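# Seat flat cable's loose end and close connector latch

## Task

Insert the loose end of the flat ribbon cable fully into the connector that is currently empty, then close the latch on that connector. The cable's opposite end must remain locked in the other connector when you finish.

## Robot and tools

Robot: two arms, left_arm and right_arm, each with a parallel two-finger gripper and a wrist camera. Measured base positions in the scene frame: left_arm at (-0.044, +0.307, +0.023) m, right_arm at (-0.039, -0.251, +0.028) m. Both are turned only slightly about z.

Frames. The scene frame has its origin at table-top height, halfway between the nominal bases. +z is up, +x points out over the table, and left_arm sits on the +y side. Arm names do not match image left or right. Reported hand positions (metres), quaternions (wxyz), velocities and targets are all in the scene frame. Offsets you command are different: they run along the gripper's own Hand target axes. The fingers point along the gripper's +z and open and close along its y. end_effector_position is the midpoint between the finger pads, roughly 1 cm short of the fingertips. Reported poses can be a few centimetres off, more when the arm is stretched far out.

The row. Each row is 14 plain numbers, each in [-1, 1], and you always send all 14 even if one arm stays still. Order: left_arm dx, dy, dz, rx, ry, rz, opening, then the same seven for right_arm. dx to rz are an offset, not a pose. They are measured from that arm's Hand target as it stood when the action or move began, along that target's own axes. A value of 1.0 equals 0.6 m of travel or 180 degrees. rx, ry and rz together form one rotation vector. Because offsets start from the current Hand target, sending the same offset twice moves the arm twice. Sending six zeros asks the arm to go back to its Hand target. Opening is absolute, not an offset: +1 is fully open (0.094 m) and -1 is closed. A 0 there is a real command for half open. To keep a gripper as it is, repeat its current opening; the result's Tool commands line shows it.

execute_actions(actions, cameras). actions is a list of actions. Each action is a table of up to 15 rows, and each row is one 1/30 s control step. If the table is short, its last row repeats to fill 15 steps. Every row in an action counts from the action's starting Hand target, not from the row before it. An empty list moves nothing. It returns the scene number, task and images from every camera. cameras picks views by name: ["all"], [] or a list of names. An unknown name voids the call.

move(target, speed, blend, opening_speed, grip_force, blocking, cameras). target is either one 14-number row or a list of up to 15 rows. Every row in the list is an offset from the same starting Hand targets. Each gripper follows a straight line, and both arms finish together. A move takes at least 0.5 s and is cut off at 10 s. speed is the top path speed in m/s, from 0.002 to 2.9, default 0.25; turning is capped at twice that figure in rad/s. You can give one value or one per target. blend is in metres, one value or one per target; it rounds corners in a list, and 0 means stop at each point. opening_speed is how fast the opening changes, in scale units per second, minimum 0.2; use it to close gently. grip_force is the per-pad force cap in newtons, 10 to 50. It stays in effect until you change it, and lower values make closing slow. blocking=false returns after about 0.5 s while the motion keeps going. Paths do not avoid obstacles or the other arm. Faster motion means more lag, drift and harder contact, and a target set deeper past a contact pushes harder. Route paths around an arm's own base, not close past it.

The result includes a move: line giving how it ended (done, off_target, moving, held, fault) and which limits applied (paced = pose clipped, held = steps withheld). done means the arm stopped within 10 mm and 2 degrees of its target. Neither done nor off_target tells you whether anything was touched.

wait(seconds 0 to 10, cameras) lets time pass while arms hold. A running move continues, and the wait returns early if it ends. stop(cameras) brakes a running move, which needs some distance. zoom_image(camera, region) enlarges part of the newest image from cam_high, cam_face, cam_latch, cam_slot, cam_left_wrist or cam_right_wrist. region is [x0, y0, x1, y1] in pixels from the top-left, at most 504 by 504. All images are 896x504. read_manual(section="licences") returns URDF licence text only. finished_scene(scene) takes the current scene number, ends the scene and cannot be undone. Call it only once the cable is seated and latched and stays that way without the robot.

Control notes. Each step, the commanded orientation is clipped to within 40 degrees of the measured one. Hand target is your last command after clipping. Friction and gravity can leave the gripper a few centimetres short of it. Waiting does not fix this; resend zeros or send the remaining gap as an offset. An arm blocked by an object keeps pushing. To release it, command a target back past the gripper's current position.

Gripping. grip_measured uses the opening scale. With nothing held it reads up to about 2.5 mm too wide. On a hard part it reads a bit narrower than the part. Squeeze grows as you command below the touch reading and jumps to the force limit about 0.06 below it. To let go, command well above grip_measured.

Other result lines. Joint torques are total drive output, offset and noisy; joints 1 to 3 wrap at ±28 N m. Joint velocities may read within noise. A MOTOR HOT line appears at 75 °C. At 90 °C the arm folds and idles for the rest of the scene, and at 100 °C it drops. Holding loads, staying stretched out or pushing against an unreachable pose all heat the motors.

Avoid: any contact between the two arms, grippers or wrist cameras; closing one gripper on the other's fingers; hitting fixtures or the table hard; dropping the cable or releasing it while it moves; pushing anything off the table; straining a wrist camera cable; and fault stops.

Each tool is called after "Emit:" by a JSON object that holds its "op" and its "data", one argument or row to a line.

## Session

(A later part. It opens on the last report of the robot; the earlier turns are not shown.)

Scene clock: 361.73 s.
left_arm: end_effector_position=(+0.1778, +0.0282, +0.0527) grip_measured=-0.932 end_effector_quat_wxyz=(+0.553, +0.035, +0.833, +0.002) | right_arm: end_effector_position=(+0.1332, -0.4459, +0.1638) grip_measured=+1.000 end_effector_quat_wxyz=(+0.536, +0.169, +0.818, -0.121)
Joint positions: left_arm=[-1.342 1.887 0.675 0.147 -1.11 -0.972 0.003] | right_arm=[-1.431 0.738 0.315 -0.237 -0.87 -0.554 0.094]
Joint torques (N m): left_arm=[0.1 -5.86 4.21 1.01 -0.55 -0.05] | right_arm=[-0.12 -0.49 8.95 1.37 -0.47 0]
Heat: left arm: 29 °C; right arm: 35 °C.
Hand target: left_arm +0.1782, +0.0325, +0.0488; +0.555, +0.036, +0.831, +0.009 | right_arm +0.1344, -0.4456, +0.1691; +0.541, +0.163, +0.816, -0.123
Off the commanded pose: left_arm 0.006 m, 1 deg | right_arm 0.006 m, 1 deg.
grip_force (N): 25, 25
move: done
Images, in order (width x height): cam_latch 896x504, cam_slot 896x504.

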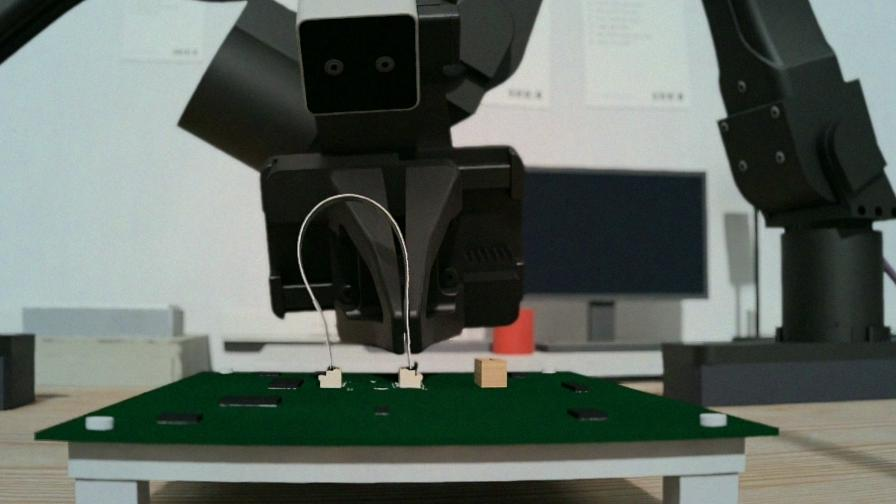

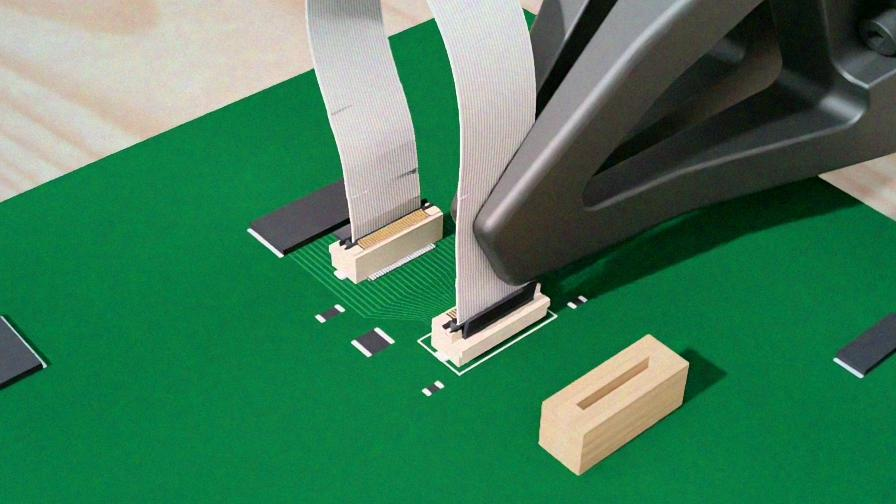

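Emit:
{"op": "move", "data": {
  "target": [0.003483, 0.000296, 0.00125, -0.000679, 0.000521, 0.001706, -0.93, 0, 0, 0, 0, 0, 0, 1],
  "speed": 0.01,
  "cameras": ["cam_latch", "cam_slot"]
}}

Emit:
{"op": "zoom_image", "data": {
  "camera": "cam_latch",
  "region": [370, 290, 450, 400]
}}

Emit:
{"op": "zoom_image", "data": {
  "camera": "cam_slot",
  "region": [425, 250, 565, 370]
}}

Scene clock: 364.30 s.
left_arm: end_effector_position=(+0.1776, +0.0288, +0.0503) grip_measured=-0.932 end_effector_quat_wxyz=(+0.551, +0.038, +0.833, +0.004) | right_arm: end_effector_position=(+0.1332, -0.4459, +0.1638) grip_measured=+1.000 end_effector_quat_wxyz=(+0.536, +0.169, +0.818, -0.121)
Joint positions: left_arm=[-1.342 1.895 0.675 0.147 -1.109 -0.972 0.003] | right_arm=[-1.431 0.738 0.315 -0.237 -0.87 -0.554 0.094]
Joint torques (N m): left_arm=[0.1 -5.82 4.29 1.01 -0.55 -0.04] | right_arm=[-0.09 -0.53 8.91 1.38 -0.48 0]
Heat: left arm: 29 °C; right arm: 35 °C.
Hand target: left_arm +0.1781, +0.0328, +0.0465; +0.554, +0.038, +0.832, +0.012 | right_arm +0.1344, -0.4456, +0.1691; +0.541, +0.163, +0.816, -0.123
Off the commanded pose: left_arm 0.006 m, 1 deg | right_arm 0.006 m, 1 deg.
grip_force (N): 25, 25
move: done
Images, in order (width x height): cam_latch 896x504, cam_slot 896x504.

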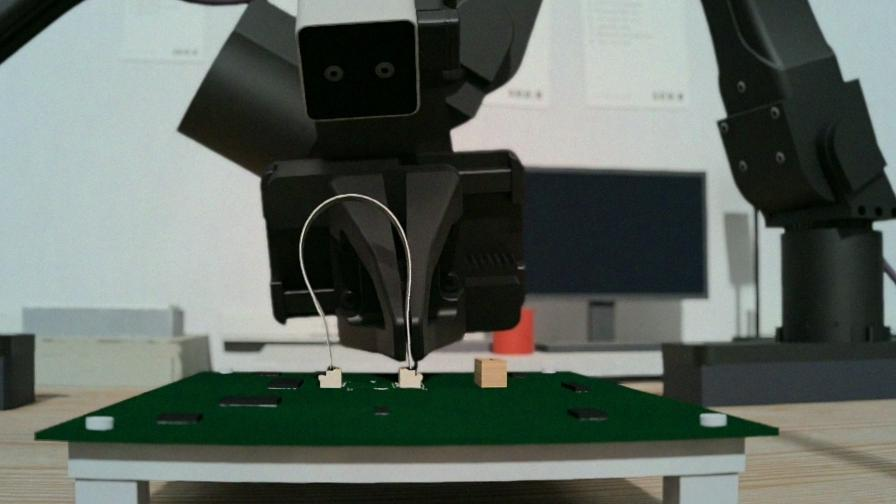

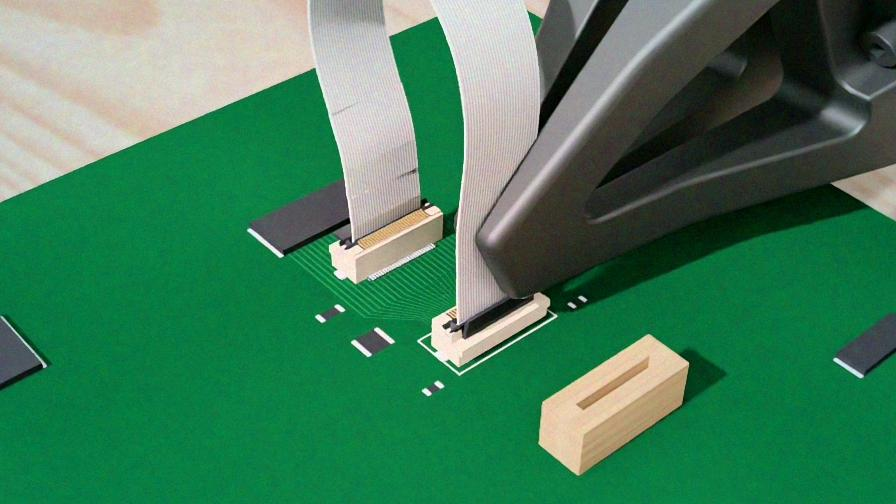

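Scaled by 4.582 from the camera's 896x504 image, which has a finer 1280x720 frame.

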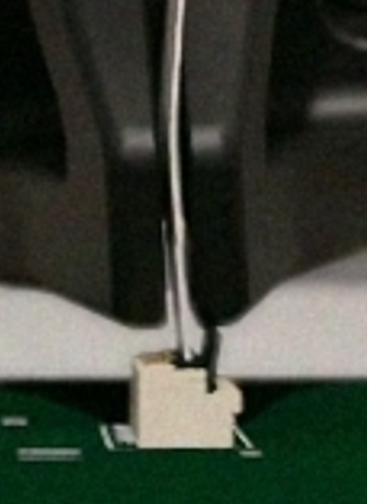

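Scaled by 3.600 from the camera's 896x504 image, which has a finer 1280x720 frame.

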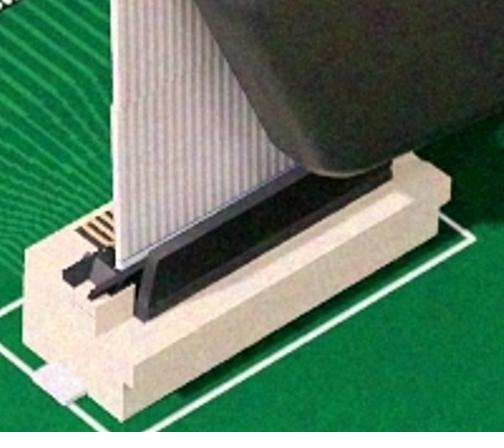

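Emit:
{"op": "move", "data": {
  "target": [0.002842, 0.000506, 0.000949, -0.000681, 0.000521, 0.001706, -0.93, 0, 0, 0, 0, 0, 0, 1],
  "speed": 0.01,
  "cameras": ["cam_latch", "cam_slot"]
}}

Emit:
{"op": "zoom_image", "data": {
  "camera": "cam_latch",
  "region": [370, 290, 450, 400]
}}

Emit:
{"op": "zoom_image", "data": {
  "camera": "cam_slot",
  "region": [425, 250, 565, 370]
}}

Scene clock: 365.77 s.
left_arm: end_effector_position=(+0.1779, +0.0297, +0.0499) grip_measured=-0.932 end_effector_quat_wxyz=(+0.553, +0.038, +0.832, +0.007) | right_arm: end_effector_position=(+0.1332, -0.4459, +0.1638) grip_measured=+1.000 end_effector_quat_wxyz=(+0.536, +0.169, +0.818, -0.121)
Joint positions: left_arm=[-1.342 1.899 0.675 0.147 -1.114 -0.972 0.003] | right_arm=[-1.431 0.738 0.315 -0.237 -0.87 -0.554 0.094]
Joint torques (N m): left_arm=[0.08 -5.7 4.27 1.01 -0.49 -0.05] | right_arm=[-0.1 -0.49 8.94 1.37 -0.48 0]
Heat: left arm: 29 °C; right arm: 35 °C.
Hand target: left_arm +0.1780, +0.0332, +0.0448; +0.553, +0.039, +0.832, +0.014 | right_arm +0.1344, -0.4456, +0.1691; +0.541, +0.163, +0.816, -0.123
Off the commanded pose: left_arm 0.006 m, 1 deg | right_arm 0.006 m, 1 deg.
grip_force (N): 25, 25
move: done
Images, in order (width x height): cam_latch 896x504, cam_slot 896x504.

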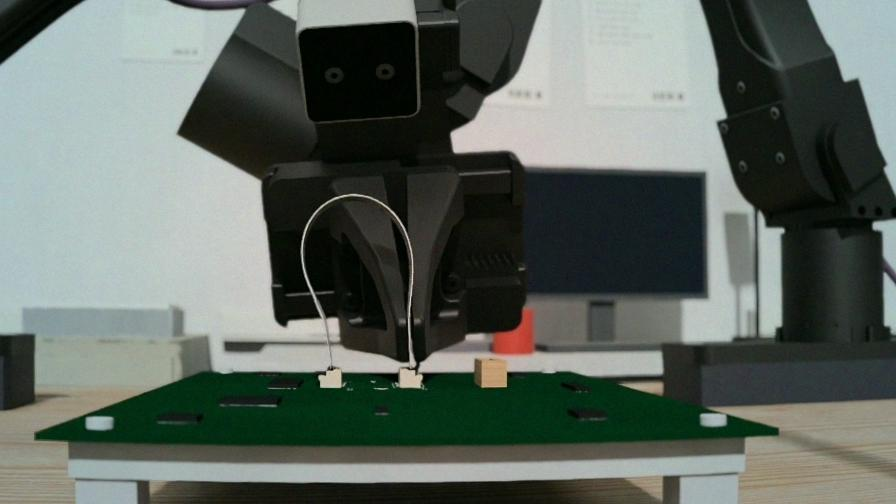

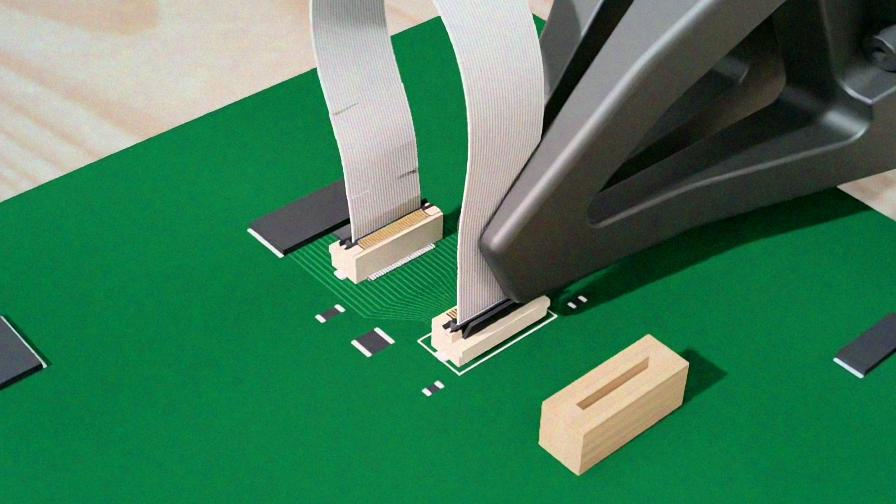

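Scaled by 4.582 from the camera's 896x504 image, which has a finer 1280x720 frame.

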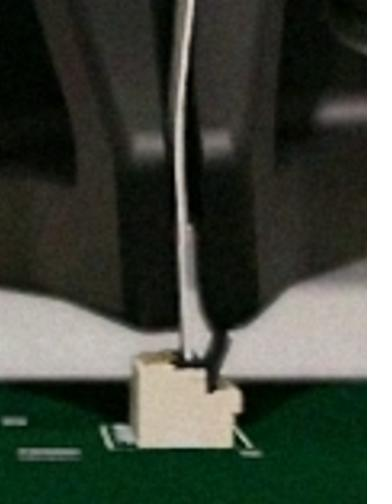

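Scaled by 3.600 from the camera's 896x504 image, which has a finer 1280x720 frame.

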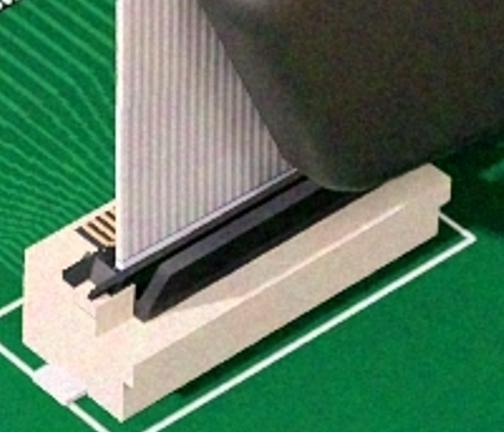

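Emit:
{"op": "move", "data": {
  "target": [0.003723, -0.000763, 0.000785, 0.00068, 0.001879, 0.001478, -0.93, 0, 0, 0, 0, 0, 0, 1],
  "speed": 0.01,
  "cameras": ["cam_latch", "cam_slot"]
}}

Emit:
{"op": "zoom_image", "data": {
  "camera": "cam_latch",
  "region": [370, 290, 450, 400]
}}

Emit:
{"op": "zoom_image", "data": {
  "camera": "cam_slot",
  "region": [425, 250, 565, 370]
}}

Scene clock: 368.13 s.
left_arm: end_effector_position=(+0.1780, +0.0301, +0.0496) grip_measured=-0.932 end_effector_quat_wxyz=(+0.554, +0.038, +0.832, +0.009) | right_arm: end_effector_position=(+0.1332, -0.4459, +0.1638) grip_measured=+1.000 end_effector_quat_wxyz=(+0.536, +0.169, +0.818, -0.121)
Joint positions: left_arm=[-1.342 1.902 0.675 0.147 -1.118 -0.972 0.003] | right_arm=[-1.431 0.738 0.315 -0.237 -0.87 -0.554 0.094]
Joint torques (N m): left_arm=[0.13 -5.48 4.29 0.99 -0.4 -0.04] | right_arm=[-0.06 -0.49 8.94 1.38 -0.48 0.01]
Heat: left arm: 29 °C; right arm: 35 °C.
Hand target: left_arm +0.1776, +0.0329, +0.0425; +0.551, +0.042, +0.834, +0.014 | right_arm +0.1344, -0.4456, +0.1691; +0.541, +0.163, +0.816, -0.123
Off the commanded pose: left_arm 0.008 m, 1 deg | right_arm 0.006 m, 1 deg.
grip_force (N): 25, 25
move: done
Images, in order (width x height): cam_latch 896x504, cam_slot 896x504.

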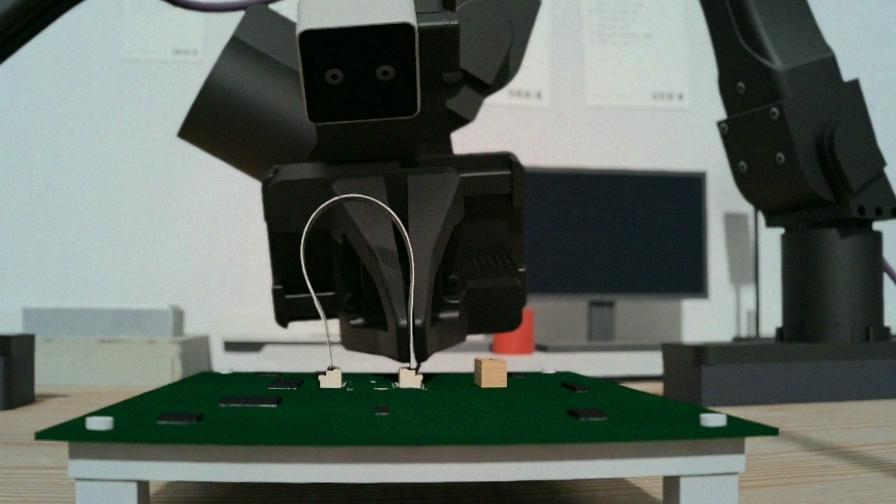

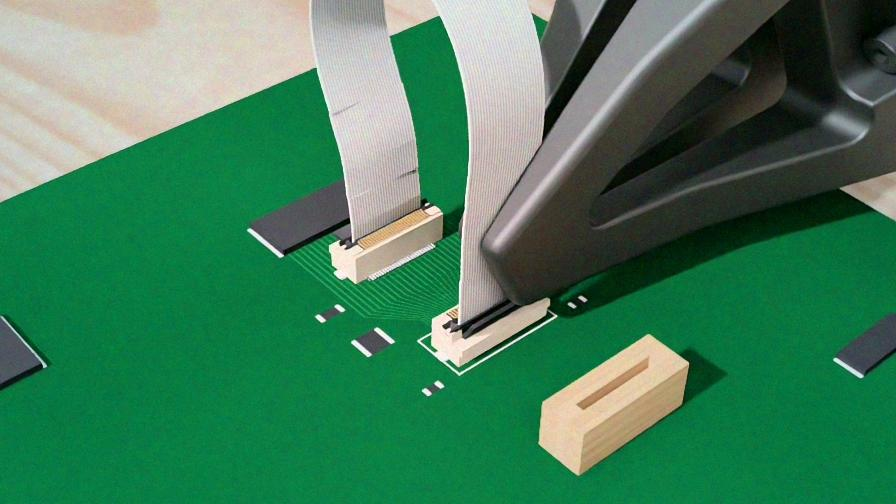

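Scaled by 4.582 from the camera's 896x504 image, which has a finer 1280x720 frame.

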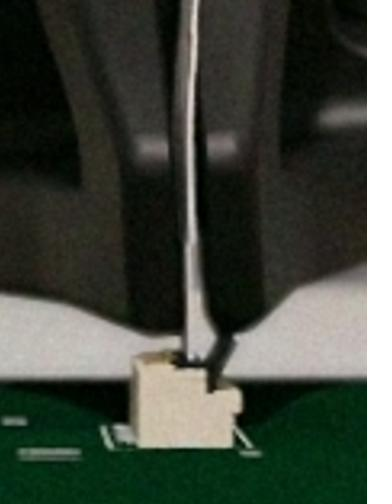

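Scaled by 3.600 from the camera's 896x504 image, which has a finer 1280x720 frame.

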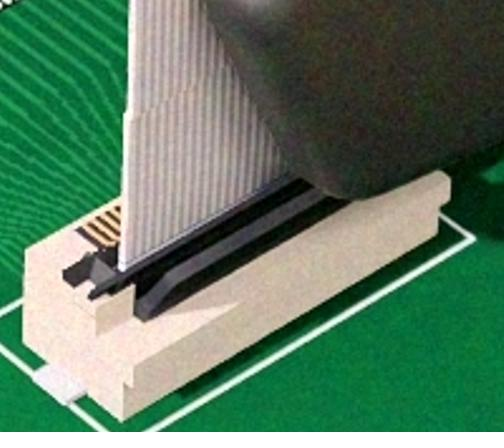

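Emit:
{"op": "move", "data": {
  "target": [0.005538, -0.001878, 0.000972, 0.001818, 0.003405, 0.001818, -0.93, 0, 0, 0, 0, 0, 0, 1],
  "speed": 0.01,
  "cameras": ["cam_latch", "cam_slot"]
}}

Emit:
{"op": "zoom_image", "data": {
  "camera": "cam_latch",
  "region": [370, 290, 450, 400]
}}

Emit:
{"op": "zoom_image", "data": {
  "camera": "cam_slot",
  "region": [425, 250, 565, 370]
}}

Scene clock: 370.40 s.
left_arm: end_effector_position=(+0.1782, +0.0304, +0.0493) grip_measured=-0.932 end_effector_quat_wxyz=(+0.555, +0.038, +0.831, +0.010) | right_arm: end_effector_position=(+0.1332, -0.4459, +0.1638) grip_measured=+1.000 end_effector_quat_wxyz=(+0.536, +0.169, +0.818, -0.121)
Joint positions: left_arm=[-1.342 1.904 0.675 0.149 -1.12 -0.972 0.003] | right_arm=[-1.431 0.738 0.315 -0.237 -0.87 -0.554 0.094]
Joint torques (N m): left_arm=[0.06 -5.27 4.29 1 -0.26 -0.03] | right_arm=[-0.1 -0.5 8.95 1.39 -0.47 -0.02]
Heat: left arm: 29 °C; right arm: 35 °C.
Hand target: left_arm +0.1768, +0.0321, +0.0391; +0.546, +0.045, +0.836, +0.014 | right_arm +0.1344, -0.4456, +0.1691; +0.541, +0.163, +0.816, -0.123
Off the commanded pose: left_arm 0.010 m, 2 deg | right_arm 0.006 m, 1 deg.
grip_force (N): 25, 25
move: done
Images, in order (width x height): cam_latch 896x504, cam_slot 896x504.

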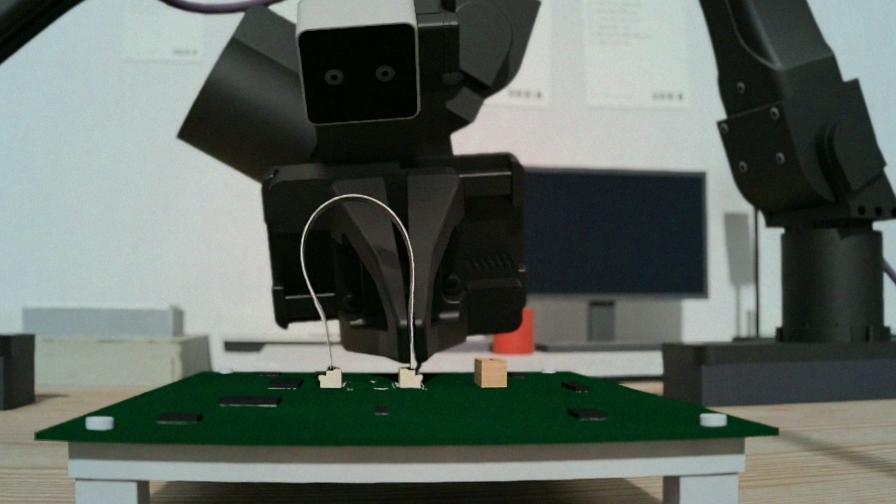

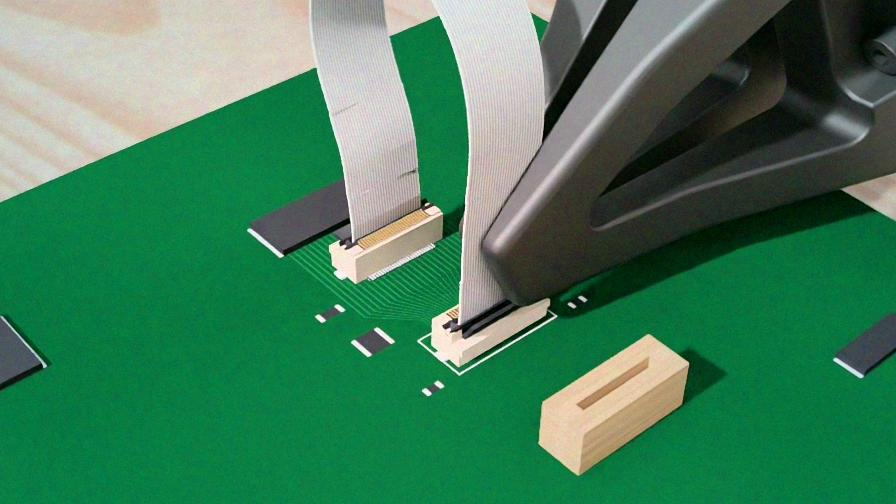

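Scaled by 4.582 from the camera's 896x504 image, which has a finer 1280x720 frame.

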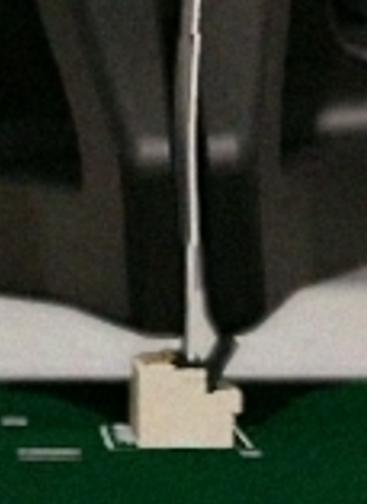

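Scaled by 3.600 from the camera's 896x504 image, which has a finer 1280x720 frame.

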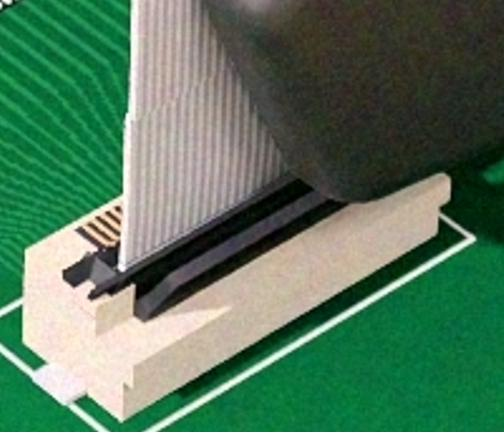

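Emit:
{"op": "move", "data": {
  "target": [0.006151, 0.00009, 0.000748, 0.001232, 0.00386, 0.003232, -0.93, 0, 0, 0, 0, 0, 0, 1],
  "speed": 0.01
}}

Emit:
{"op": "move", "data": {
  "target": [0.006151, 0.00009, 0.000748, 0.001232, 0.00386, 0.003232, -0.93, 0, 0, 0, 0, 0, 0, 1],
  "speed": 0.01,
  "cameras": ["cam_latch", "cam_slot"]
}}

Emit:
{"op": "zoom_image", "data": {
  "camera": "cam_latch",
  "region": [370, 290, 450, 400]
}}

Emit:
{"op": "zoom_image", "data": {
  "camera": "cam_slot",
  "region": [425, 250, 565, 370]
}}

Scene clock: 373.07 s.
left_arm: end_effector_position=(+0.1782, +0.0304, +0.0493) grip_measured=-0.932 end_effector_quat_wxyz=(+0.555, +0.038, +0.831, +0.010) | right_arm: end_effector_position=(+0.1332, -0.4459, +0.1638) grip_measured=+1.000 end_effector_quat_wxyz=(+0.536, +0.169, +0.818, -0.121)
Joint positions: left_arm=[-1.342 1.904 0.675 0.149 -1.12 -0.972 0.003] | right_arm=[-1.431 0.738 0.315 -0.237 -0.87 -0.554 0.094]
Joint torques (N m): left_arm=[0.09 -5.09 4.03 0.97 -0.12 0.02] | right_arm=[-0.08 -0.53 8.92 1.39 -0.48 -0.02]
Heat: left arm: 29 °C; right arm: 35 °C.
Hand target: left_arm +0.1757, +0.0325, +0.0356; +0.541, +0.051, +0.839, +0.015 | right_arm +0.1344, -0.4456, +0.1691; +0.541, +0.163, +0.816, -0.123
Off the commanded pose: left_arm 0.014 m, 2 deg | right_arm 0.006 m, 1 deg.
grip_force (N): 25, 25
move: off_target (left_arm)

Scene clock: 374.10 s.
left_arm: end_effector_position=(+0.1780, +0.0303, +0.0480) grip_measured=-0.932 end_effector_quat_wxyz=(+0.554, +0.039, +0.832, +0.010) | right_arm: end_effector_position=(+0.1332, -0.4459, +0.1638) grip_measured=+1.000 end_effector_quat_wxyz=(+0.536, +0.169, +0.818, -0.121)
Joint positions: left_arm=[-1.342 1.907 0.675 0.15 -1.117 -0.971 0.003] | right_arm=[-1.431 0.738 0.315 -0.237 -0.87 -0.554 0.094]
Joint torques (N m): left_arm=[0.06 -5 3.7 0.94 -0.03 0.03] | right_arm=[-0.17 -0.46 8.9 1.39 -0.47 0]
Heat: left arm: 29 °C; right arm: 35 °C.
Hand target: left_arm +0.1746, +0.0329, +0.0320; +0.536, +0.056, +0.843, +0.017 | right_arm +0.1344, -0.4456, +0.1691; +0.541, +0.163, +0.816, -0.123
Off the commanded pose: left_arm 0.017 m, 3 deg | right_arm 0.006 m, 1 deg.
grip_force (N): 25, 25
move: off_target (left_arm)
Images, in order (width x height): cam_latch 896x504, cam_slot 896x504.

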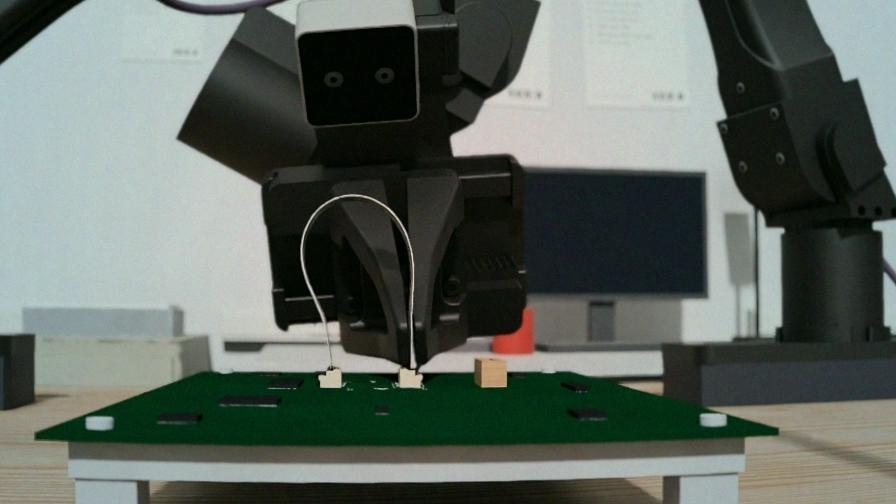

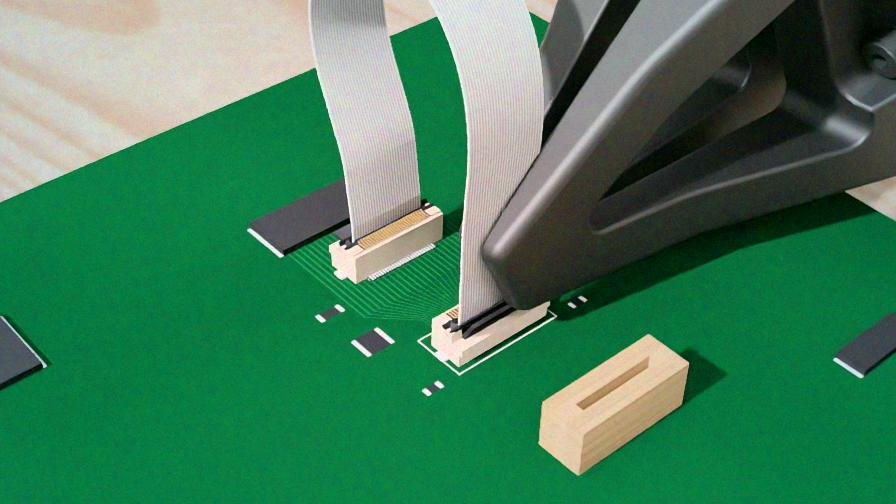

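Scaled by 4.582 from the camera's 896x504 image, which has a finer 1280x720 frame.

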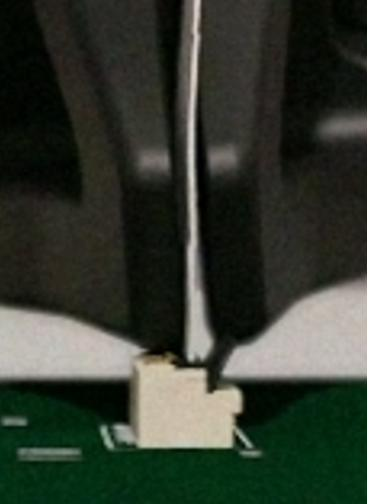

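Scaled by 3.600 from the camera's 896x504 image, which has a finer 1280x720 frame.

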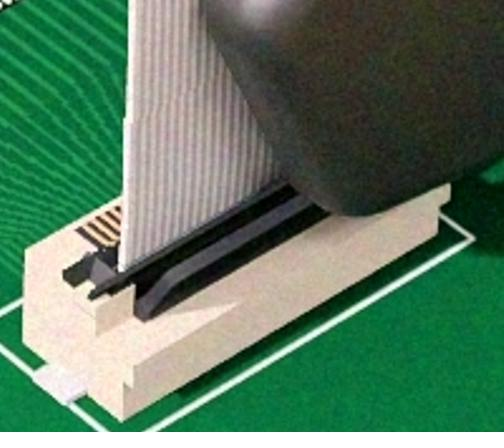

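Emit:
{"op": "move", "data": {
  "target": [-0.018478, 0.005677, -0.002551, -0.008118, -0.01334, -0.006196, -0.93, 0, 0, 0, 0, 0, 0, 1],
  "speed": 0.02
}}

Emit:
{"op": "move", "data": {
  "target": [0, 0, 0, 0, 0, 0, -0.785, 0, 0, 0, 0, 0, 0, 1],
  "opening_speed": 0.2,
  "cameras": ["cam_latch", "cam_slot"]
}}

Emit:
{"op": "zoom_image", "data": {
  "camera": "cam_latch",
  "region": [370, 290, 450, 400]
}}

Emit:
{"op": "zoom_image", "data": {
  "camera": "cam_slot",
  "region": [425, 250, 565, 370]
}}

Scene clock: 380.00 s.
left_arm: end_effector_position=(+0.1782, +0.0306, +0.0486) grip_measured=-0.932 end_effector_quat_wxyz=(+0.555, +0.039, +0.831, +0.011) | right_arm: end_effector_position=(+0.1332, -0.4459, +0.1638) grip_measured=+1.000 end_effector_quat_wxyz=(+0.536, +0.169, +0.818, -0.121)
Joint positions: left_arm=[-1.342 1.907 0.675 0.15 -1.121 -0.97 0.003] | right_arm=[-1.431 0.738 0.315 -0.237 -0.87 -0.554 0.094]
Joint torques (N m): left_arm=[0.12 -5.67 4.48 0.84 -0.5 -0.09] | right_arm=[-0.08 -0.49 8.95 1.38 -0.47 -0.01]
Heat: left arm: 29 °C; right arm: 35 °C.
Hand target: left_arm +0.1781, +0.0351, +0.0429; +0.554, +0.041, +0.831, +0.021 | right_arm +0.1344, -0.4456, +0.1691; +0.541, +0.163, +0.816, -0.123
Off the commanded pose: left_arm 0.007 m, 1 deg | right_arm 0.006 m, 1 deg.
grip_force (N): 25, 25
move: done

Scene clock: 380.93 s.
left_arm: end_effector_position=(+0.1779, +0.0305, +0.0474) grip_measured=-0.788 end_effector_quat_wxyz=(+0.553, +0.040, +0.832, +0.011) | right_arm: end_effector_position=(+0.1332, -0.4459, +0.1638) grip_measured=+1.000 end_effector_quat_wxyz=(+0.536, +0.169, +0.818, -0.121)
Joint positions: left_arm=[-1.342 1.91 0.675 0.15 -1.118 -0.97 0.01] | right_arm=[-1.431 0.738 0.315 -0.237 -0.87 -0.554 0.094]
Joint torques (N m): left_arm=[0.12 -5.83 4.49 0.85 -0.53 -0.1] | right_arm=[-0.13 -0.46 8.94 1.4 -0.46 0]
Heat: left arm: 29 °C; right arm: 35 °C.
Hand target: left_arm +0.1781, +0.0350, +0.0430; +0.554, +0.041, +0.831, +0.021 | right_arm +0.1344, -0.4456, +0.1691; +0.541, +0.163, +0.816, -0.123
Off the commanded pose: left_arm 0.006 m, 1 deg | right_arm 0.006 m, 1 deg.
grip_force (N): 25, 25
move: done
Images, in order (width x height): cam_latch 896x504, cam_slot 896x504.

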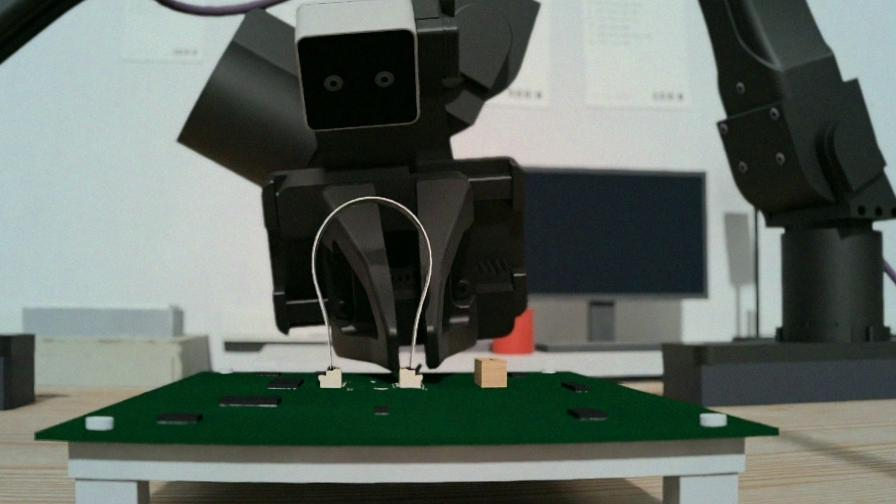

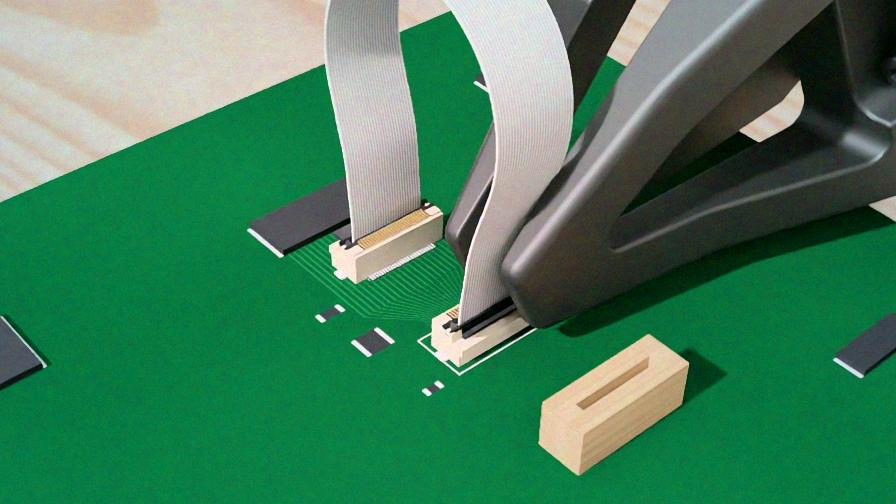

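Scaled by 4.582 from the camera's 896x504 image, which has a finer 1280x720 frame.

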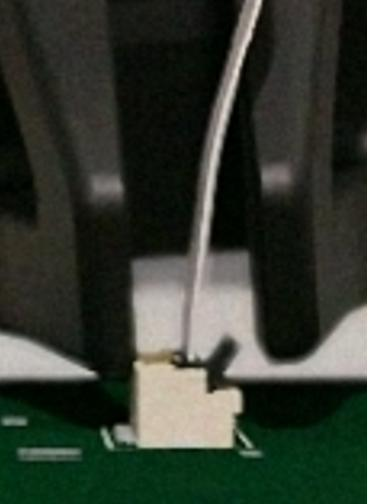

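Scaled by 3.600 from the camera's 896x504 image, which has a finer 1280x720 frame.

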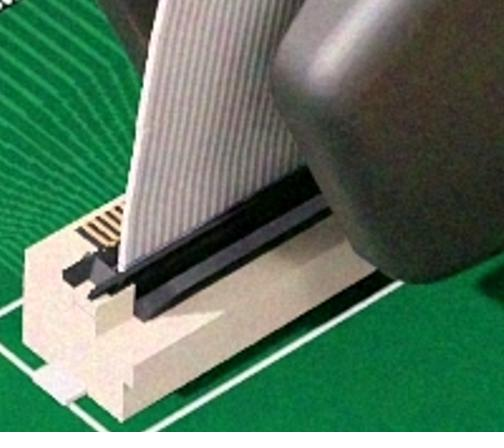

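Emit:
{"op": "execute_actions", "data": {
  "actions": [],
  "cameras": ["cam_latch", "cam_slot"]
}}

Emit:
{"op": "zoom_image", "data": {
  "camera": "cam_latch",
  "region": [370, 290, 450, 400]
}}

Emit:
{"op": "zoom_image", "data": {
  "camera": "cam_slot",
  "region": [425, 250, 565, 370]
}}

Scene clock: 384.27 s.
left_arm: end_effector_position=(+0.1779, +0.0305, +0.0474) grip_measured=-0.788 end_effector_quat_wxyz=(+0.553, +0.040, +0.832, +0.011) | right_arm: end_effector_position=(+0.1332, -0.4459, +0.1638) grip_measured=+1.000 end_effector_quat_wxyz=(+0.536, +0.169, +0.818, -0.121)
Joint positions: left_arm=[-1.342 1.91 0.675 0.15 -1.118 -0.97 0.01] | right_arm=[-1.431 0.738 0.315 -0.237 -0.87 -0.554 0.094]
Joint velocities: within noise
Joint torques (N m): left_arm=[0.1 -5.83 4.4 0.86 -0.52 -0.1] | right_arm=[-0.08 -0.43 8.91 1.39 -0.46 0]
Heat: left arm: 29 °C; right arm: 35 °C.
Hand target: left_arm +0.1781, +0.0350, +0.0430; +0.554, +0.041, +0.831, +0.021 | right_arm +0.1344, -0.4456, +0.1691; +0.541, +0.163, +0.816, -0.123
Tool commands: left_gripper/opening=-0.785 right_gripper/opening=+1.0
Off the commanded pose: left_arm 0.006 m, 1 deg | right_arm 0.006 m, 1 deg.
grip_force (N): 25, 25
Images, in order (width x height): cam_latch 896x504, cam_slot 896x504.

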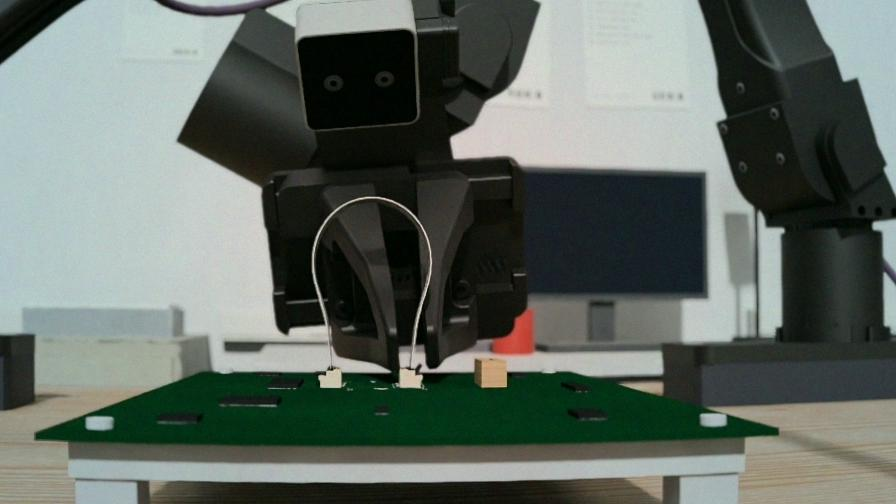

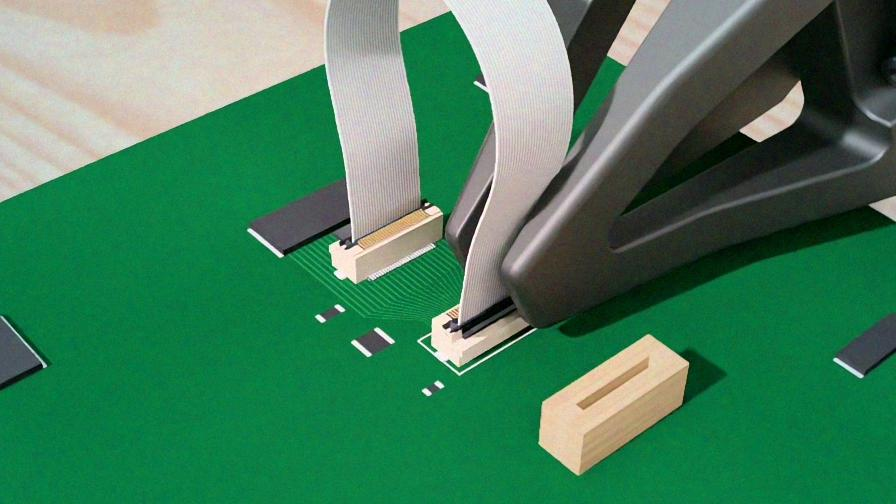

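Scaled by 4.582 from the camera's 896x504 image, which has a finer 1280x720 frame.

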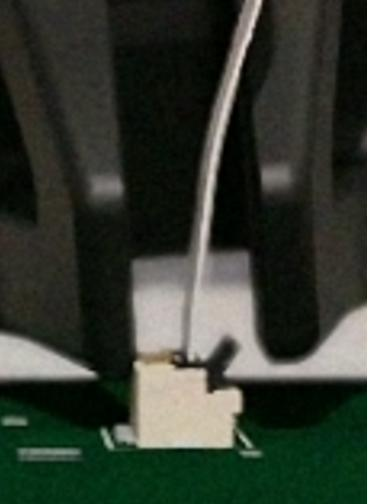

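Scaled by 3.600 from the camera's 896x504 image, which has a finer 1280x720 frame.

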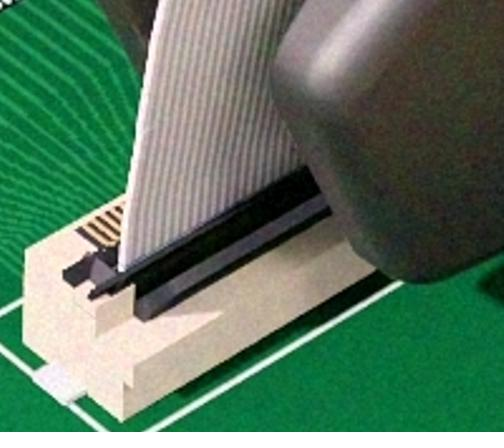

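Emit:
{"op": "move", "data": {
  "target": [-0.02131,-0.00379,-0.00712,0.00511,-0.00391,-0.01279,-0.785,0,0,0,0,0,0,1],
  "speed": 0.02,
  "cameras": ["cam_latch"]
}}

Emit:
{"op": "zoom_image", "data": {
  "camera": "cam_latch",
  "region": [370, 290, 450, 400]
}}

Scene clock: 387.47 s.
left_arm: end_effector_position=(+0.1779, +0.0305, +0.0474) grip_measured=-0.788 end_effector_quat_wxyz=(+0.553, +0.040, +0.832, +0.011) | right_arm: end_effector_position=(+0.1332, -0.4459, +0.1638) grip_measured=+1.000 end_effector_quat_wxyz=(+0.536, +0.169, +0.818, -0.121)
Joint positions: left_arm=[-1.342 1.91 0.675 0.15 -1.118 -0.97 0.01] | right_arm=[-1.431 0.738 0.315 -0.237 -0.87 -0.554 0.094]
Joint torques (N m): left_arm=[0.17 -9.36 4.18 0.91 -0.53 -0.08] | right_arm=[-0.12 -0.47 8.95 1.38 -0.48 -0.01]
Heat: left arm: 29 °C; right arm: 35 °C.
Hand target: left_arm +0.1790, +0.0317, +0.0562; +0.559, +0.029, +0.829, +0.003 | right_arm +0.1344, -0.4456, +0.1691; +0.541, +0.163, +0.816, -0.123
Off the commanded pose: left_arm 0.009 m, 2 deg | right_arm 0.006 m, 1 deg.
grip_force (N): 25, 25
move: done
Images, in order (width x height): cam_latch 896x504.

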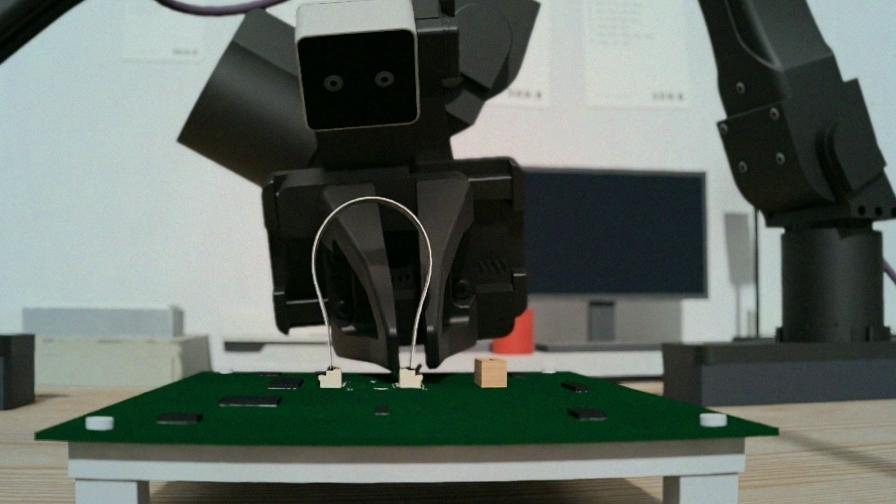

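Scaled by 4.582 from the camera's 896x504 image, which has a finer 1280x720 frame.

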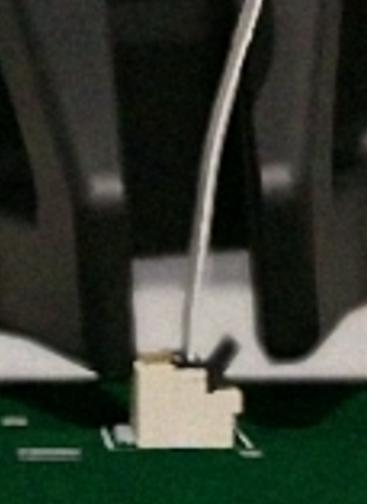

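Emit:
{"op": "move", "data": {
  "target": [-0.00473,-0.00084,-0.00158,0.00114,-0.00087,-0.00284,-0.785,0,0,0,0,0,0,1],
  "speed": 0.02,
  "cameras": ["cam_latch"]
}}

Emit:
{"op": "zoom_image", "data": {
  "camera": "cam_latch",
  "region": [370, 290, 450, 400]
}}

Scene clock: 388.70 s.
left_arm: end_effector_position=(+0.1778, +0.0298, +0.0484) grip_measured=-0.787 end_effector_quat_wxyz=(+0.553, +0.039, +0.832, +0.009) | right_arm: end_effector_position=(+0.1332, -0.4459, +0.1638) grip_measured=+1.000 end_effector_quat_wxyz=(+0.536, +0.169, +0.818, -0.121)
Joint positions: left_arm=[-1.342 1.905 0.675 0.15 -1.114 -0.97 0.01] | right_arm=[-1.431 0.738 0.315 -0.237 -0.87 -0.554 0.094]
Joint torques (N m): left_arm=[0.12 -9.68 4.14 0.93 -0.57 -0.07] | right_arm=[-0.17 -0.51 8.94 1.37 -0.47 -0.01]
Heat: left arm: 29 °C; right arm: 35 °C.
Hand target: left_arm +0.1791, +0.0310, +0.0591; +0.560, +0.026, +0.828, -0.001 | right_arm +0.1344, -0.4456, +0.1691; +0.541, +0.163, +0.816, -0.123
Off the commanded pose: left_arm 0.011 m, 2 deg | right_arm 0.006 m, 1 deg.
grip_force (N): 25, 25
move: off_target (left_arm)
Images, in order (width x height): cam_latch 896x504.

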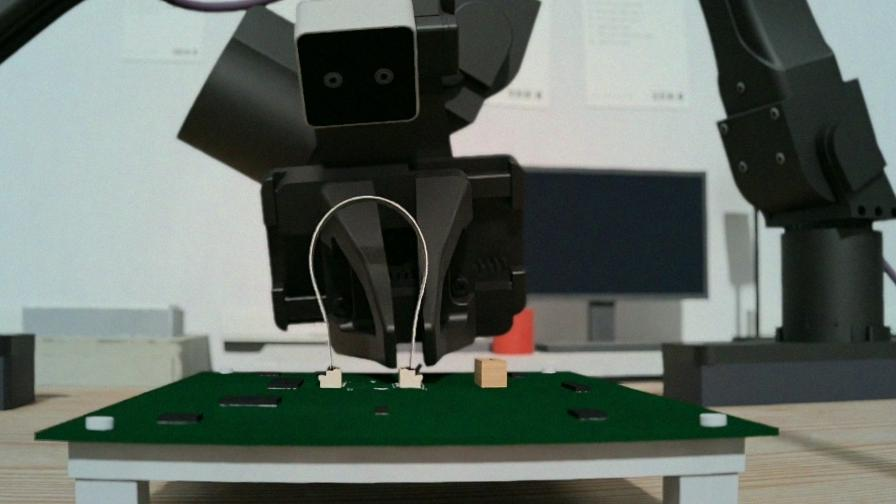

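Scaled by 4.582 from the camera's 896x504 image, which has a finer 1280x720 frame.

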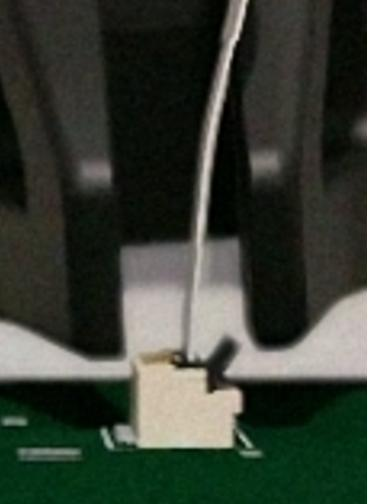

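Emit:
{"op": "move", "data": {
  "target": [-0.00379,-0.00067,-0.00126,0.00091,-0.0007,-0.00227,-0.785,0,0,0,0,0,0,1],
  "speed": 0.02,
  "cameras": ["cam_latch"]
}}

Emit:
{"op": "zoom_image", "data": {
  "camera": "cam_latch",
  "region": [370, 290, 450, 400]
}}

Scene clock: 390.40 s.
left_arm: end_effector_position=(+0.1780, +0.0290, +0.0508) grip_measured=-0.787 end_effector_quat_wxyz=(+0.554, +0.037, +0.832, +0.005) | right_arm: end_effector_position=(+0.1332, -0.4459, +0.1638) grip_measured=+1.000 end_effector_quat_wxyz=(+0.536, +0.169, +0.818, -0.121)
Joint positions: left_arm=[-1.342 1.896 0.675 0.15 -1.114 -0.97 0.01] | right_arm=[-1.431 0.738 0.315 -0.237 -0.87 -0.554 0.094]
Joint torques (N m): left_arm=[0.16 -9.69 4.04 0.93 -0.57 -0.06] | right_arm=[-0.13 -0.49 8.95 1.37 -0.47 -0.01]
Heat: left arm: 29 °C; right arm: 35 °C.
Hand target: left_arm +0.1793, +0.0306, +0.0615; +0.561, +0.024, +0.827, -0.004 | right_arm +0.1344, -0.4456, +0.1691; +0.541, +0.163, +0.816, -0.123
Off the commanded pose: left_arm 0.011 m, 2 deg | right_arm 0.006 m, 1 deg.
grip_force (N): 25, 25
move: off_target (left_arm)
Images, in order (width x height): cam_latch 896x504.

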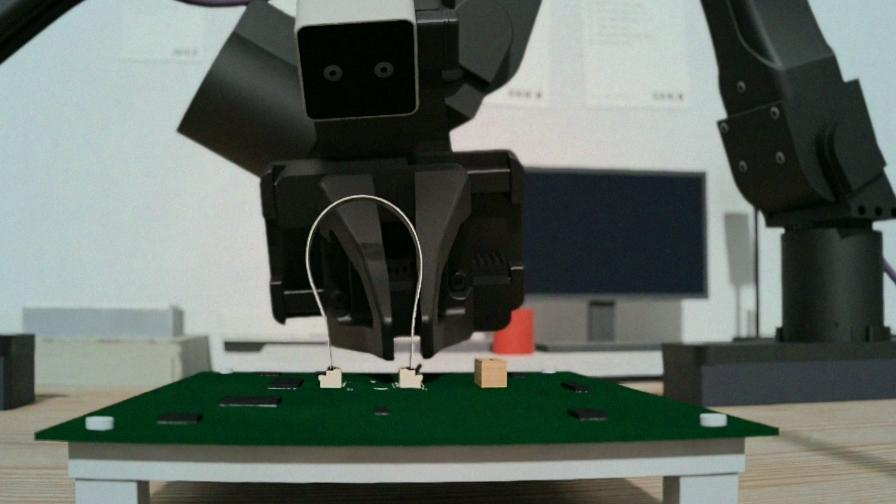

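Scaled by 4.582 from the camera's 896x504 image, which has a finer 1280x720 frame.

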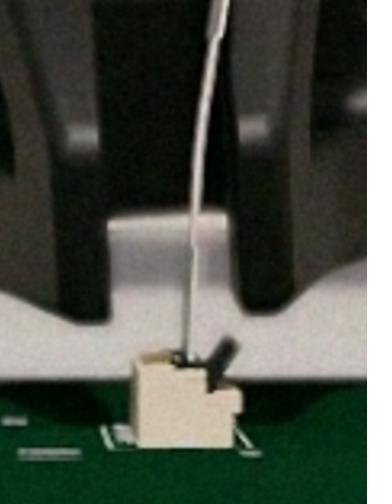

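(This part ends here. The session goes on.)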